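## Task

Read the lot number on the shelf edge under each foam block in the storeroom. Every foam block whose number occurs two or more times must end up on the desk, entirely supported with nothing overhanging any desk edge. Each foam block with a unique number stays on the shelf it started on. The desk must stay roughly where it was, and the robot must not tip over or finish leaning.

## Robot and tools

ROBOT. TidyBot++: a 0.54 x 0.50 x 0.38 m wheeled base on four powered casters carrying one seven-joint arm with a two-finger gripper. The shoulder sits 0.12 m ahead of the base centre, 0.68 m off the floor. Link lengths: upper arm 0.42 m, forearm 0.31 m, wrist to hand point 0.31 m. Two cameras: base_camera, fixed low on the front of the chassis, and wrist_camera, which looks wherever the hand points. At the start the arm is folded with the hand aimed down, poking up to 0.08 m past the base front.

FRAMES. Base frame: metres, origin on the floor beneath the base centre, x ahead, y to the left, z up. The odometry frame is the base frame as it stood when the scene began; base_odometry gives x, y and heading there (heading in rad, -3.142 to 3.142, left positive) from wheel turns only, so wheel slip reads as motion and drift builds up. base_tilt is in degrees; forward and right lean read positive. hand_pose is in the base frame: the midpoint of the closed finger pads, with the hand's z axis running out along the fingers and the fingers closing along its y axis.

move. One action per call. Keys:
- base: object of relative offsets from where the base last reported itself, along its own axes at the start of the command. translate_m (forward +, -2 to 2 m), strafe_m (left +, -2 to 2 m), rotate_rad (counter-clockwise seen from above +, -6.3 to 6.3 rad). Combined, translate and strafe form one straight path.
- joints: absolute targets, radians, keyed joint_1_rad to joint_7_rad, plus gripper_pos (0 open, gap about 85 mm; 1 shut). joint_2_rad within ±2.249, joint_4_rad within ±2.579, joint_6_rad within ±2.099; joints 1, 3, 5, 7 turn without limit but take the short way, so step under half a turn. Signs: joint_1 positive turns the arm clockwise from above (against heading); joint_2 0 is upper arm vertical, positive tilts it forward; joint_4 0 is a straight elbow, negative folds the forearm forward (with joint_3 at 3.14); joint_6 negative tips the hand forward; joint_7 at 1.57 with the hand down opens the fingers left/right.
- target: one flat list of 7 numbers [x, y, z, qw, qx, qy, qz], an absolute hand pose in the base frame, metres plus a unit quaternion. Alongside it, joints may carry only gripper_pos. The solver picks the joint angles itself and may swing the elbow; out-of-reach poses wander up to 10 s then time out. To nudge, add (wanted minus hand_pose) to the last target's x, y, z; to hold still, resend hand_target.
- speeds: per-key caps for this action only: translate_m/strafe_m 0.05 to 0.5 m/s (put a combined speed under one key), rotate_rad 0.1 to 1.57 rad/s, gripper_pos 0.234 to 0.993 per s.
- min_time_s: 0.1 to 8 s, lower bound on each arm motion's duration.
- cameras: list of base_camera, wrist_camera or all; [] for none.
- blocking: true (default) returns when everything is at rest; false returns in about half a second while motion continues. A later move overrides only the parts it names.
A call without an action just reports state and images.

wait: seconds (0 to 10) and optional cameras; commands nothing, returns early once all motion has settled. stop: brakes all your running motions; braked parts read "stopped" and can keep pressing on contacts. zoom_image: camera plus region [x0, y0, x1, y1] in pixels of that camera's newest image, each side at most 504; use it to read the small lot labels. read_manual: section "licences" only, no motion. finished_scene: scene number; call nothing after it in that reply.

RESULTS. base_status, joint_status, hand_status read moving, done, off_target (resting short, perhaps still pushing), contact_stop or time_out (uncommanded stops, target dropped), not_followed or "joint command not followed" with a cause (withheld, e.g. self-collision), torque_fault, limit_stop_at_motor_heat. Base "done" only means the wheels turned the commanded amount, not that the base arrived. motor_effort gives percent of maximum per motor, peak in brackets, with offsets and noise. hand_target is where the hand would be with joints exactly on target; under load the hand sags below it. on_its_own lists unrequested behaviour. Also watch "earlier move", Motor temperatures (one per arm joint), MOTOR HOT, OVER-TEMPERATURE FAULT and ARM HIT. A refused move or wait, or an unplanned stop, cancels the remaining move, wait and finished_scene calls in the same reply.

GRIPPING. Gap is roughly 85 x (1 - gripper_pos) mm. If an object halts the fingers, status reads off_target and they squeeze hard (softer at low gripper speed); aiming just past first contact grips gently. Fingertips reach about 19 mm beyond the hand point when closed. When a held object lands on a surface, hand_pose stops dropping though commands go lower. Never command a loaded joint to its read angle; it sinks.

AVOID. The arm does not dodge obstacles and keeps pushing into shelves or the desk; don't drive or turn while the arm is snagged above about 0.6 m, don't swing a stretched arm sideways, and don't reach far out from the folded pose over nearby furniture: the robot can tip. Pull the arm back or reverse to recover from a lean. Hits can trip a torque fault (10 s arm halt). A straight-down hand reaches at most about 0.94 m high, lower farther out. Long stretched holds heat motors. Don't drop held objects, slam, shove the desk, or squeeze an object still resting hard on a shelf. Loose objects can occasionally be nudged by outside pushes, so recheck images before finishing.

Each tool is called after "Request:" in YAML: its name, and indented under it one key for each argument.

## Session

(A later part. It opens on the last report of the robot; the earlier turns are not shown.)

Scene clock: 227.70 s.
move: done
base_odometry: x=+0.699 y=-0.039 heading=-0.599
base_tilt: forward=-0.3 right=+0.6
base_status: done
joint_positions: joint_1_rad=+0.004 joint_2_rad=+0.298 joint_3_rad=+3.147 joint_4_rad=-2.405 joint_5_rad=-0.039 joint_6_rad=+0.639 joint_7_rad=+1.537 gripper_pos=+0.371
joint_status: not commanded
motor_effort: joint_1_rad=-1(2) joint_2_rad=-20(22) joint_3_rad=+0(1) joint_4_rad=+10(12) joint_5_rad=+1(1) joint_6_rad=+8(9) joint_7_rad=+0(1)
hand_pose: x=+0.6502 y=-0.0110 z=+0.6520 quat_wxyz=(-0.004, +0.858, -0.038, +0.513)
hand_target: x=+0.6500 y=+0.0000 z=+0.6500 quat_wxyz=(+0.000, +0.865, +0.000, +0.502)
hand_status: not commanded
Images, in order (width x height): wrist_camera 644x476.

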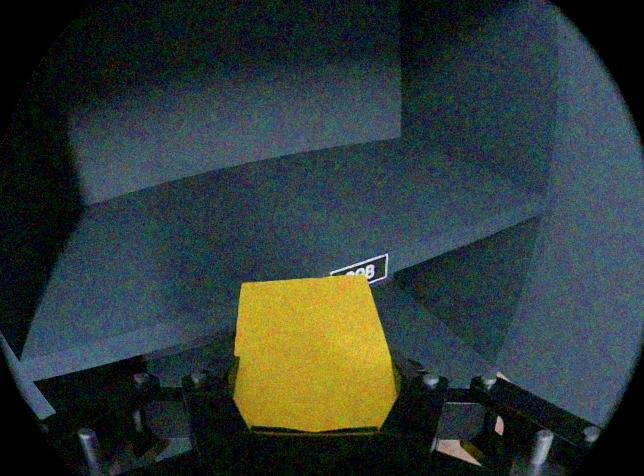

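Request:
move:
  base: {"translate_m":-0.05}
  joints: {"joint_1_rad":0,"joint_2_rad":-0.8,"joint_3_rad":3.14,"joint_4_rad":-1.9,"joint_5_rad":0,"joint_6_rad":-1.0,"joint_7_rad":1.57}

Request:
move:
  base: {"rotate_rad":0.399}

Request:
move:
  base: {"translate_m":-1.66,"strafe_m":-0.19}

Request:
move:
  base: {"rotate_rad":1.57}
  joints: {"joint_2_rad":-0.8,"joint_4_rad":-1.6,"joint_6_rad":-1.05}
  cameras: ["wrist_camera"]

Scene clock: 230.87 s.
move: done
base_odometry: x=+0.658 y=-0.010 heading=-0.599
base_tilt: forward=-0.4 right=+0.6
base_status: done
joint_positions: joint_1_rad=+0.004 joint_2_rad=-0.785 joint_3_rad=+3.147 joint_4_rad=-1.929 joint_5_rad=-0.039 joint_6_rad=-0.943 joint_7_rad=+1.537 gripper_pos=+0.371
joint_status: all done
motor_effort: joint_1_rad=+0(2) joint_2_rad=+5(23) joint_3_rad=+1(2) joint_4_rad=+18(19) joint_5_rad=+0(2) joint_6_rad=+8(10) joint_7_rad=+0(1)
hand_pose: x=+0.3785 y=+0.0080 z=+0.9561 quat_wxyz=(-0.028, +0.864, -0.021, +0.503)
hand_target: x=+0.3660 y=+0.0019 z=+0.9604 quat_wxyz=(+0.000, +0.867, +0.000, +0.498)
hand_status: not commanded
pictures: none

Scene clock: 232.17 s.
move: done
base_odometry: x=+0.658 y=-0.010 heading=-0.201
base_tilt: forward=-0.4 right=+0.6
base_status: done
joint_positions: joint_1_rad=+0.004 joint_2_rad=-0.785 joint_3_rad=+3.147 joint_4_rad=-1.929 joint_5_rad=-0.039 joint_6_rad=-0.945 joint_7_rad=+1.537 gripper_pos=+0.371
joint_status: not commanded
motor_effort: joint_1_rad=-1(1) joint_2_rad=+5(6) joint_3_rad=+1(2) joint_4_rad=+18(19) joint_5_rad=+0(1) joint_6_rad=+8(9) joint_7_rad=+0(1)
hand_pose: x=+0.3782 y=+0.0082 z=+0.9557 quat_wxyz=(-0.028, +0.864, -0.021, +0.502)
hand_target: x=+0.3660 y=+0.0019 z=+0.9604 quat_wxyz=(+0.000, +0.867, +0.000, +0.498)
hand_status: not commanded
pictures: none

Scene clock: 236.87 s.
move: done
base_odometry: x=-1.007 y=+0.135 heading=-0.200
base_tilt: forward=-0.4 right=+0.6
base_status: done
joint_positions: joint_1_rad=+0.004 joint_2_rad=-0.789 joint_3_rad=+3.147 joint_4_rad=-1.928 joint_5_rad=-0.039 joint_6_rad=-0.947 joint_7_rad=+1.537 gripper_pos=+0.371
joint_status: not commanded
motor_effort: joint_1_rad=+0(1) joint_2_rad=+5(7) joint_3_rad=+1(1) joint_4_rad=+17(19) joint_5_rad=+1(1) joint_6_rad=+8(9) joint_7_rad=+0(1)
hand_pose: x=+0.3767 y=+0.0082 z=+0.9566 quat_wxyz=(-0.028, +0.863, -0.021, +0.503)
hand_target: x=+0.3660 y=+0.0019 z=+0.9604 quat_wxyz=(+0.000, +0.867, +0.000, +0.498)
hand_status: not commanded
pictures: none

Scene clock: 239.17 s.
move: done
base_odometry: x=-1.006 y=+0.135 heading=+1.370
base_tilt: forward=-0.4 right=+0.6
base_status: done
joint_positions: joint_1_rad=+0.004 joint_2_rad=-0.789 joint_3_rad=+3.147 joint_4_rad=-1.628 joint_5_rad=-0.039 joint_6_rad=-0.994 joint_7_rad=+1.537 gripper_pos=+0.371
joint_status: all done
motor_effort: joint_1_rad=-1(1) joint_2_rad=+7(8) joint_3_rad=+1(2) joint_4_rad=+16(19) joint_5_rad=+0(1) joint_6_rad=+9(10) joint_7_rad=+0(1)
hand_pose: x=+0.3546 y=+0.0081 z=+1.1082 quat_wxyz=(-0.029, +0.793, -0.016, +0.608)
hand_target: x=+0.3419 y=+0.0021 z=+1.1082 quat_wxyz=(+0.000, +0.799, +0.000, +0.602)
hand_status: not commanded
Images, in order (width x height): wrist_camera 644x476.

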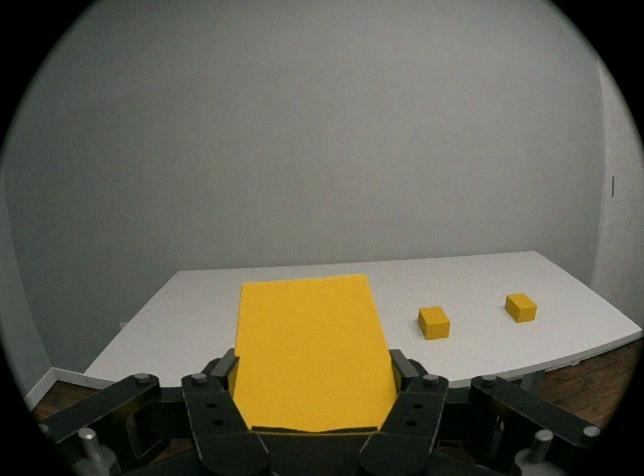

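Request:
move:
  base: {"translate_m":0.345}
  target: [0.68, 0.0, 0.9, 0, 0.8647, 0, 0.5023]
  min_time_s: 2

Request:
move:
  target: [0.68, 0.0, 0.78, 0, 0.8647, 0, 0.5023]
  min_time_s: 1.5

Request:
move:
  target: [0.68, 0.0, 0.75, 0, 0.8647, 0, 0.5023]
  min_time_s: 0.8

Request:
move:
  target: [0.68, 0.0, 0.738, 0, 0.8647, 0, 0.5023]

Request:
move:
  target: [0.68, 0.0, 0.727, 0, 0.8647, 0, 0.5023]
  cameras: ["wrist_camera"]

Scene clock: 242.03 s.
move: done
base_odometry: x=-0.938 y=+0.473 heading=+1.371
base_tilt: forward=-0.3 right=+0.6
base_status: done
joint_positions: joint_1_rad=+0.004 joint_2_rad=-0.070 joint_3_rad=+3.147 joint_4_rad=-1.734 joint_5_rad=-0.039 joint_6_rad=-0.433 joint_7_rad=+1.537 gripper_pos=+0.371
joint_status: not commanded
motor_effort: joint_1_rad=-1(1) joint_2_rad=-16(18) joint_3_rad=+0(2) joint_4_rad=+19(21) joint_5_rad=+1(1) joint_6_rad=+8(10) joint_7_rad=+0(1)
hand_pose: x=+0.6718 y=+0.0012 z=+0.9164 quat_wxyz=(-0.022, +0.866, -0.030, +0.499)
hand_target: x=+0.6800 y=+0.0000 z=+0.9000 quat_wxyz=(+0.000, +0.865, +0.000, +0.502)
hand_status: done (0.018 m and 4.3 deg from the pose sent, 0.386 m and 15.2 deg at the start)
pictures: none

Scene clock: 244.17 s.
move: done
base_odometry: x=-0.938 y=+0.473 heading=+1.371
base_tilt: forward=-0.3 right=+0.6
base_status: not commanded
joint_positions: joint_1_rad=+0.019 joint_2_rad=+0.029 joint_3_rad=+3.122 joint_4_rad=-2.037 joint_5_rad=-0.037 joint_6_rad=-0.023 joint_7_rad=+1.537 gripper_pos=+0.371
joint_status: not commanded
motor_effort: joint_1_rad=-1(1) joint_2_rad=-18(20) joint_3_rad=+0(0) joint_4_rad=+18(20) joint_5_rad=+1(1) joint_6_rad=+8(9) joint_7_rad=+0(1)
hand_pose: x=+0.6779 y=+0.0016 z=+0.7988 quat_wxyz=(-0.018, +0.864, -0.031, +0.502)
hand_target: x=+0.6800 y=+0.0000 z=+0.7800 quat_wxyz=(+0.000, +0.865, +0.000, +0.502)
hand_status: done (0.019 m and 4.1 deg from the pose sent, 0.137 m and 4.3 deg at the start)
pictures: none

Scene clock: 245.57 s.
move: done
base_odometry: x=-0.938 y=+0.473 heading=+1.371
base_tilt: forward=-0.3 right=+0.6
base_status: not commanded
joint_positions: joint_1_rad=+0.019 joint_2_rad=+0.075 joint_3_rad=+3.124 joint_4_rad=-2.100 joint_5_rad=-0.037 joint_6_rad=+0.088 joint_7_rad=+1.537 gripper_pos=+0.371
joint_status: not commanded
motor_effort: joint_1_rad=+0(1) joint_2_rad=-18(19) joint_3_rad=+0(0) joint_4_rad=+16(18) joint_5_rad=+1(1) joint_6_rad=+8(9) joint_7_rad=+0(1)
hand_pose: x=+0.6797 y=-0.0008 z=+0.7695 quat_wxyz=(-0.017, +0.863, -0.032, +0.503)
hand_target: x=+0.6800 y=+0.0000 z=+0.7500 quat_wxyz=(+0.000, +0.865, +0.000, +0.502)
hand_status: done (0.019 m and 4.2 deg from the pose sent, 0.049 m and 4.1 deg at the start)
pictures: none

Scene clock: 246.20 s.
move: done
base_odometry: x=-0.938 y=+0.473 heading=+1.371
base_tilt: forward=-0.3 right=+0.6
base_status: not commanded
joint_positions: joint_1_rad=+0.019 joint_2_rad=+0.091 joint_3_rad=+3.125 joint_4_rad=-2.122 joint_5_rad=-0.037 joint_6_rad=+0.144 joint_7_rad=+1.537 gripper_pos=+0.371
joint_status: not commanded
motor_effort: joint_1_rad=+0(1) joint_2_rad=-17(18) joint_3_rad=+0(1) joint_4_rad=+15(17) joint_5_rad=+1(1) joint_6_rad=+8(8) joint_7_rad=+0(0)
hand_pose: x=+0.6820 y=-0.0021 z=+0.7636 quat_wxyz=(-0.016, +0.859, -0.033, +0.510)
hand_target: x=+0.6800 y=+0.0000 z=+0.7380 quat_wxyz=(+0.000, +0.865, +0.000, +0.502)
hand_status: done (0.026 m and 4.4 deg from the pose sent, 0.031 m and 4.2 deg at the start)
pictures: none

Scene clock: 246.80 s.
move: done
base_odometry: x=-0.938 y=+0.473 heading=+1.371
base_tilt: forward=-0.3 right=+0.6
base_status: not commanded
joint_positions: joint_1_rad=+0.018 joint_2_rad=+0.096 joint_3_rad=+3.126 joint_4_rad=-2.141 joint_5_rad=-0.037 joint_6_rad=+0.190 joint_7_rad=+1.537 gripper_pos=+0.371
joint_status: not commanded
motor_effort: joint_1_rad=+0(0) joint_2_rad=-15(17) joint_3_rad=+1(1) joint_4_rad=+15(16) joint_5_rad=+1(1) joint_6_rad=+7(8) joint_7_rad=+0(0)
hand_pose: x=+0.6829 y=-0.0022 z=+0.7636 quat_wxyz=(-0.015, +0.853, -0.033, +0.520)
hand_target: x=+0.6800 y=+0.0000 z=+0.7270 quat_wxyz=(+0.000, +0.865, +0.000, +0.502)
hand_status: done (0.037 m and 4.8 deg from the pose sent, 0.037 m and 4.4 deg at the start)
Images, in order (width x height): wrist_camera 644x476.

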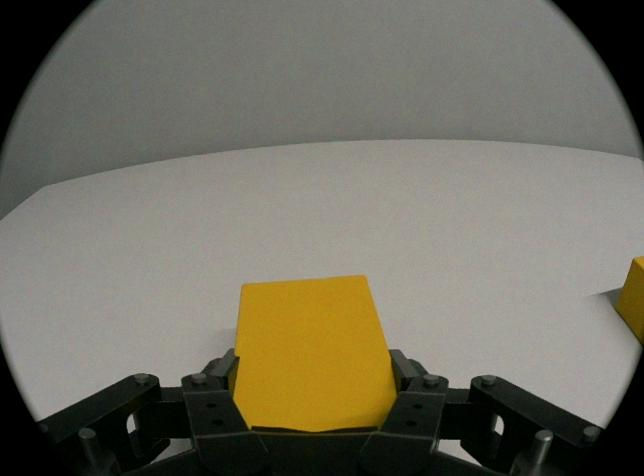

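Request:
move:
  joints: {"gripper_pos":0.1}
  speeds: {"gripper_pos":0.3}

Request:
move:
  target: [0.64, 0.0, 0.95, 0, 0.8647, 0, 0.5023]
  min_time_s: 1.3

Request:
move:
  base: {"translate_m":-0.3}
  joints: {"joint_1_rad":0,"joint_2_rad":-0.8,"joint_3_rad":3.14,"joint_4_rad":-1.6,"joint_5_rad":0,"joint_6_rad":-1.05,"joint_7_rad":1.57}
  cameras: ["wrist_camera"]

Scene clock: 248.53 s.
move: done
base_odometry: x=-0.938 y=+0.473 heading=+1.371
base_tilt: forward=-0.3 right=+0.6
base_status: not commanded
joint_positions: joint_1_rad=+0.018 joint_2_rad=+0.118 joint_3_rad=+3.128 joint_4_rad=-2.150 joint_5_rad=-0.037 joint_6_rad=+0.197 joint_7_rad=+1.537 gripper_pos=+0.100
joint_status: all done
motor_effort: joint_1_rad=+0(1) joint_2_rad=-19(20) joint_3_rad=+0(1) joint_4_rad=+15(16) joint_5_rad=+1(1) joint_6_rad=+8(9) joint_7_rad=+0(0)
hand_pose: x=+0.6825 y=-0.0031 z=+0.7488 quat_wxyz=(-0.015, +0.859, -0.034, +0.510)
hand_target: x=+0.6800 y=+0.0000 z=+0.7270 quat_wxyz=(+0.000, +0.865, +0.000, +0.502)
hand_status: not commanded
pictures: none

Scene clock: 250.57 s.
move: done
base_odometry: x=-0.938 y=+0.473 heading=+1.371
base_tilt: forward=-0.3 right=+0.6
base_status: not commanded
joint_positions: joint_1_rad=+0.007 joint_2_rad=-0.144 joint_3_rad=+3.139 joint_4_rad=-1.728 joint_5_rad=-0.037 joint_6_rad=-0.481 joint_7_rad=+1.537 gripper_pos=+0.100
joint_status: not commanded
motor_effort: joint_1_rad=-1(1) joint_2_rad=-13(21) joint_3_rad=+0(1) joint_4_rad=+19(20) joint_5_rad=+0(1) joint_6_rad=+8(9) joint_7_rad=+0(1)
hand_pose: x=+0.6470 y=+0.0043 z=+0.9463 quat_wxyz=(-0.023, +0.858, -0.026, +0.512)
hand_target: x=+0.6400 y=+0.0000 z=+0.9500 quat_wxyz=(+0.000, +0.865, +0.000, +0.502)
hand_status: done (0.009 m and 4.2 deg from the pose sent, 0.206 m and 4.4 deg at the start)
pictures: none

Scene clock: 252.57 s.
move: done
base_odometry: x=-0.997 y=+0.179 heading=+1.372
base_tilt: forward=-0.4 right=+0.6
base_status: done
joint_positions: joint_1_rad=+0.006 joint_2_rad=-0.795 joint_3_rad=+3.140 joint_4_rad=-1.622 joint_5_rad=-0.037 joint_6_rad=-0.991 joint_7_rad=+1.537 gripper_pos=+0.100
joint_status: all done
motor_effort: joint_1_rad=+0(3) joint_2_rad=+7(18) joint_3_rad=+1(2) joint_4_rad=+16(20) joint_5_rad=+1(2) joint_6_rad=+8(10) joint_7_rad=+0(1)
hand_pose: x=+0.3518 y=+0.0102 z=+1.1134 quat_wxyz=(-0.027, +0.789, -0.014, +0.614)
hand_target: x=+0.3419 y=+0.0021 z=+1.1082 quat_wxyz=(+0.000, +0.799, +0.000, +0.602)
hand_status: not commanded
Images, in order (width x height): wrist_camera 644x476.

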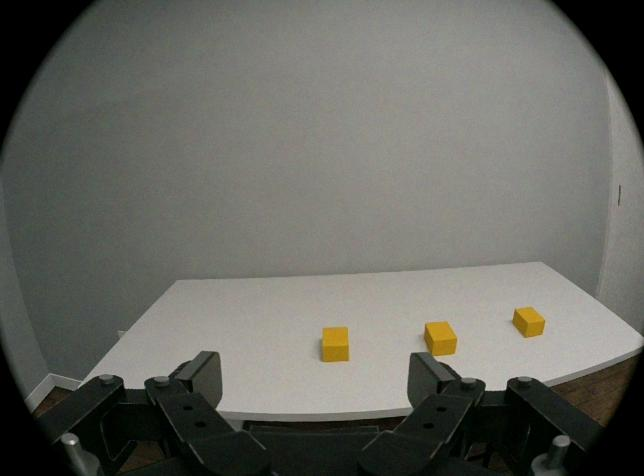

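Request:
finished_scene:
  scene: 2

The scene is finished: the task was done.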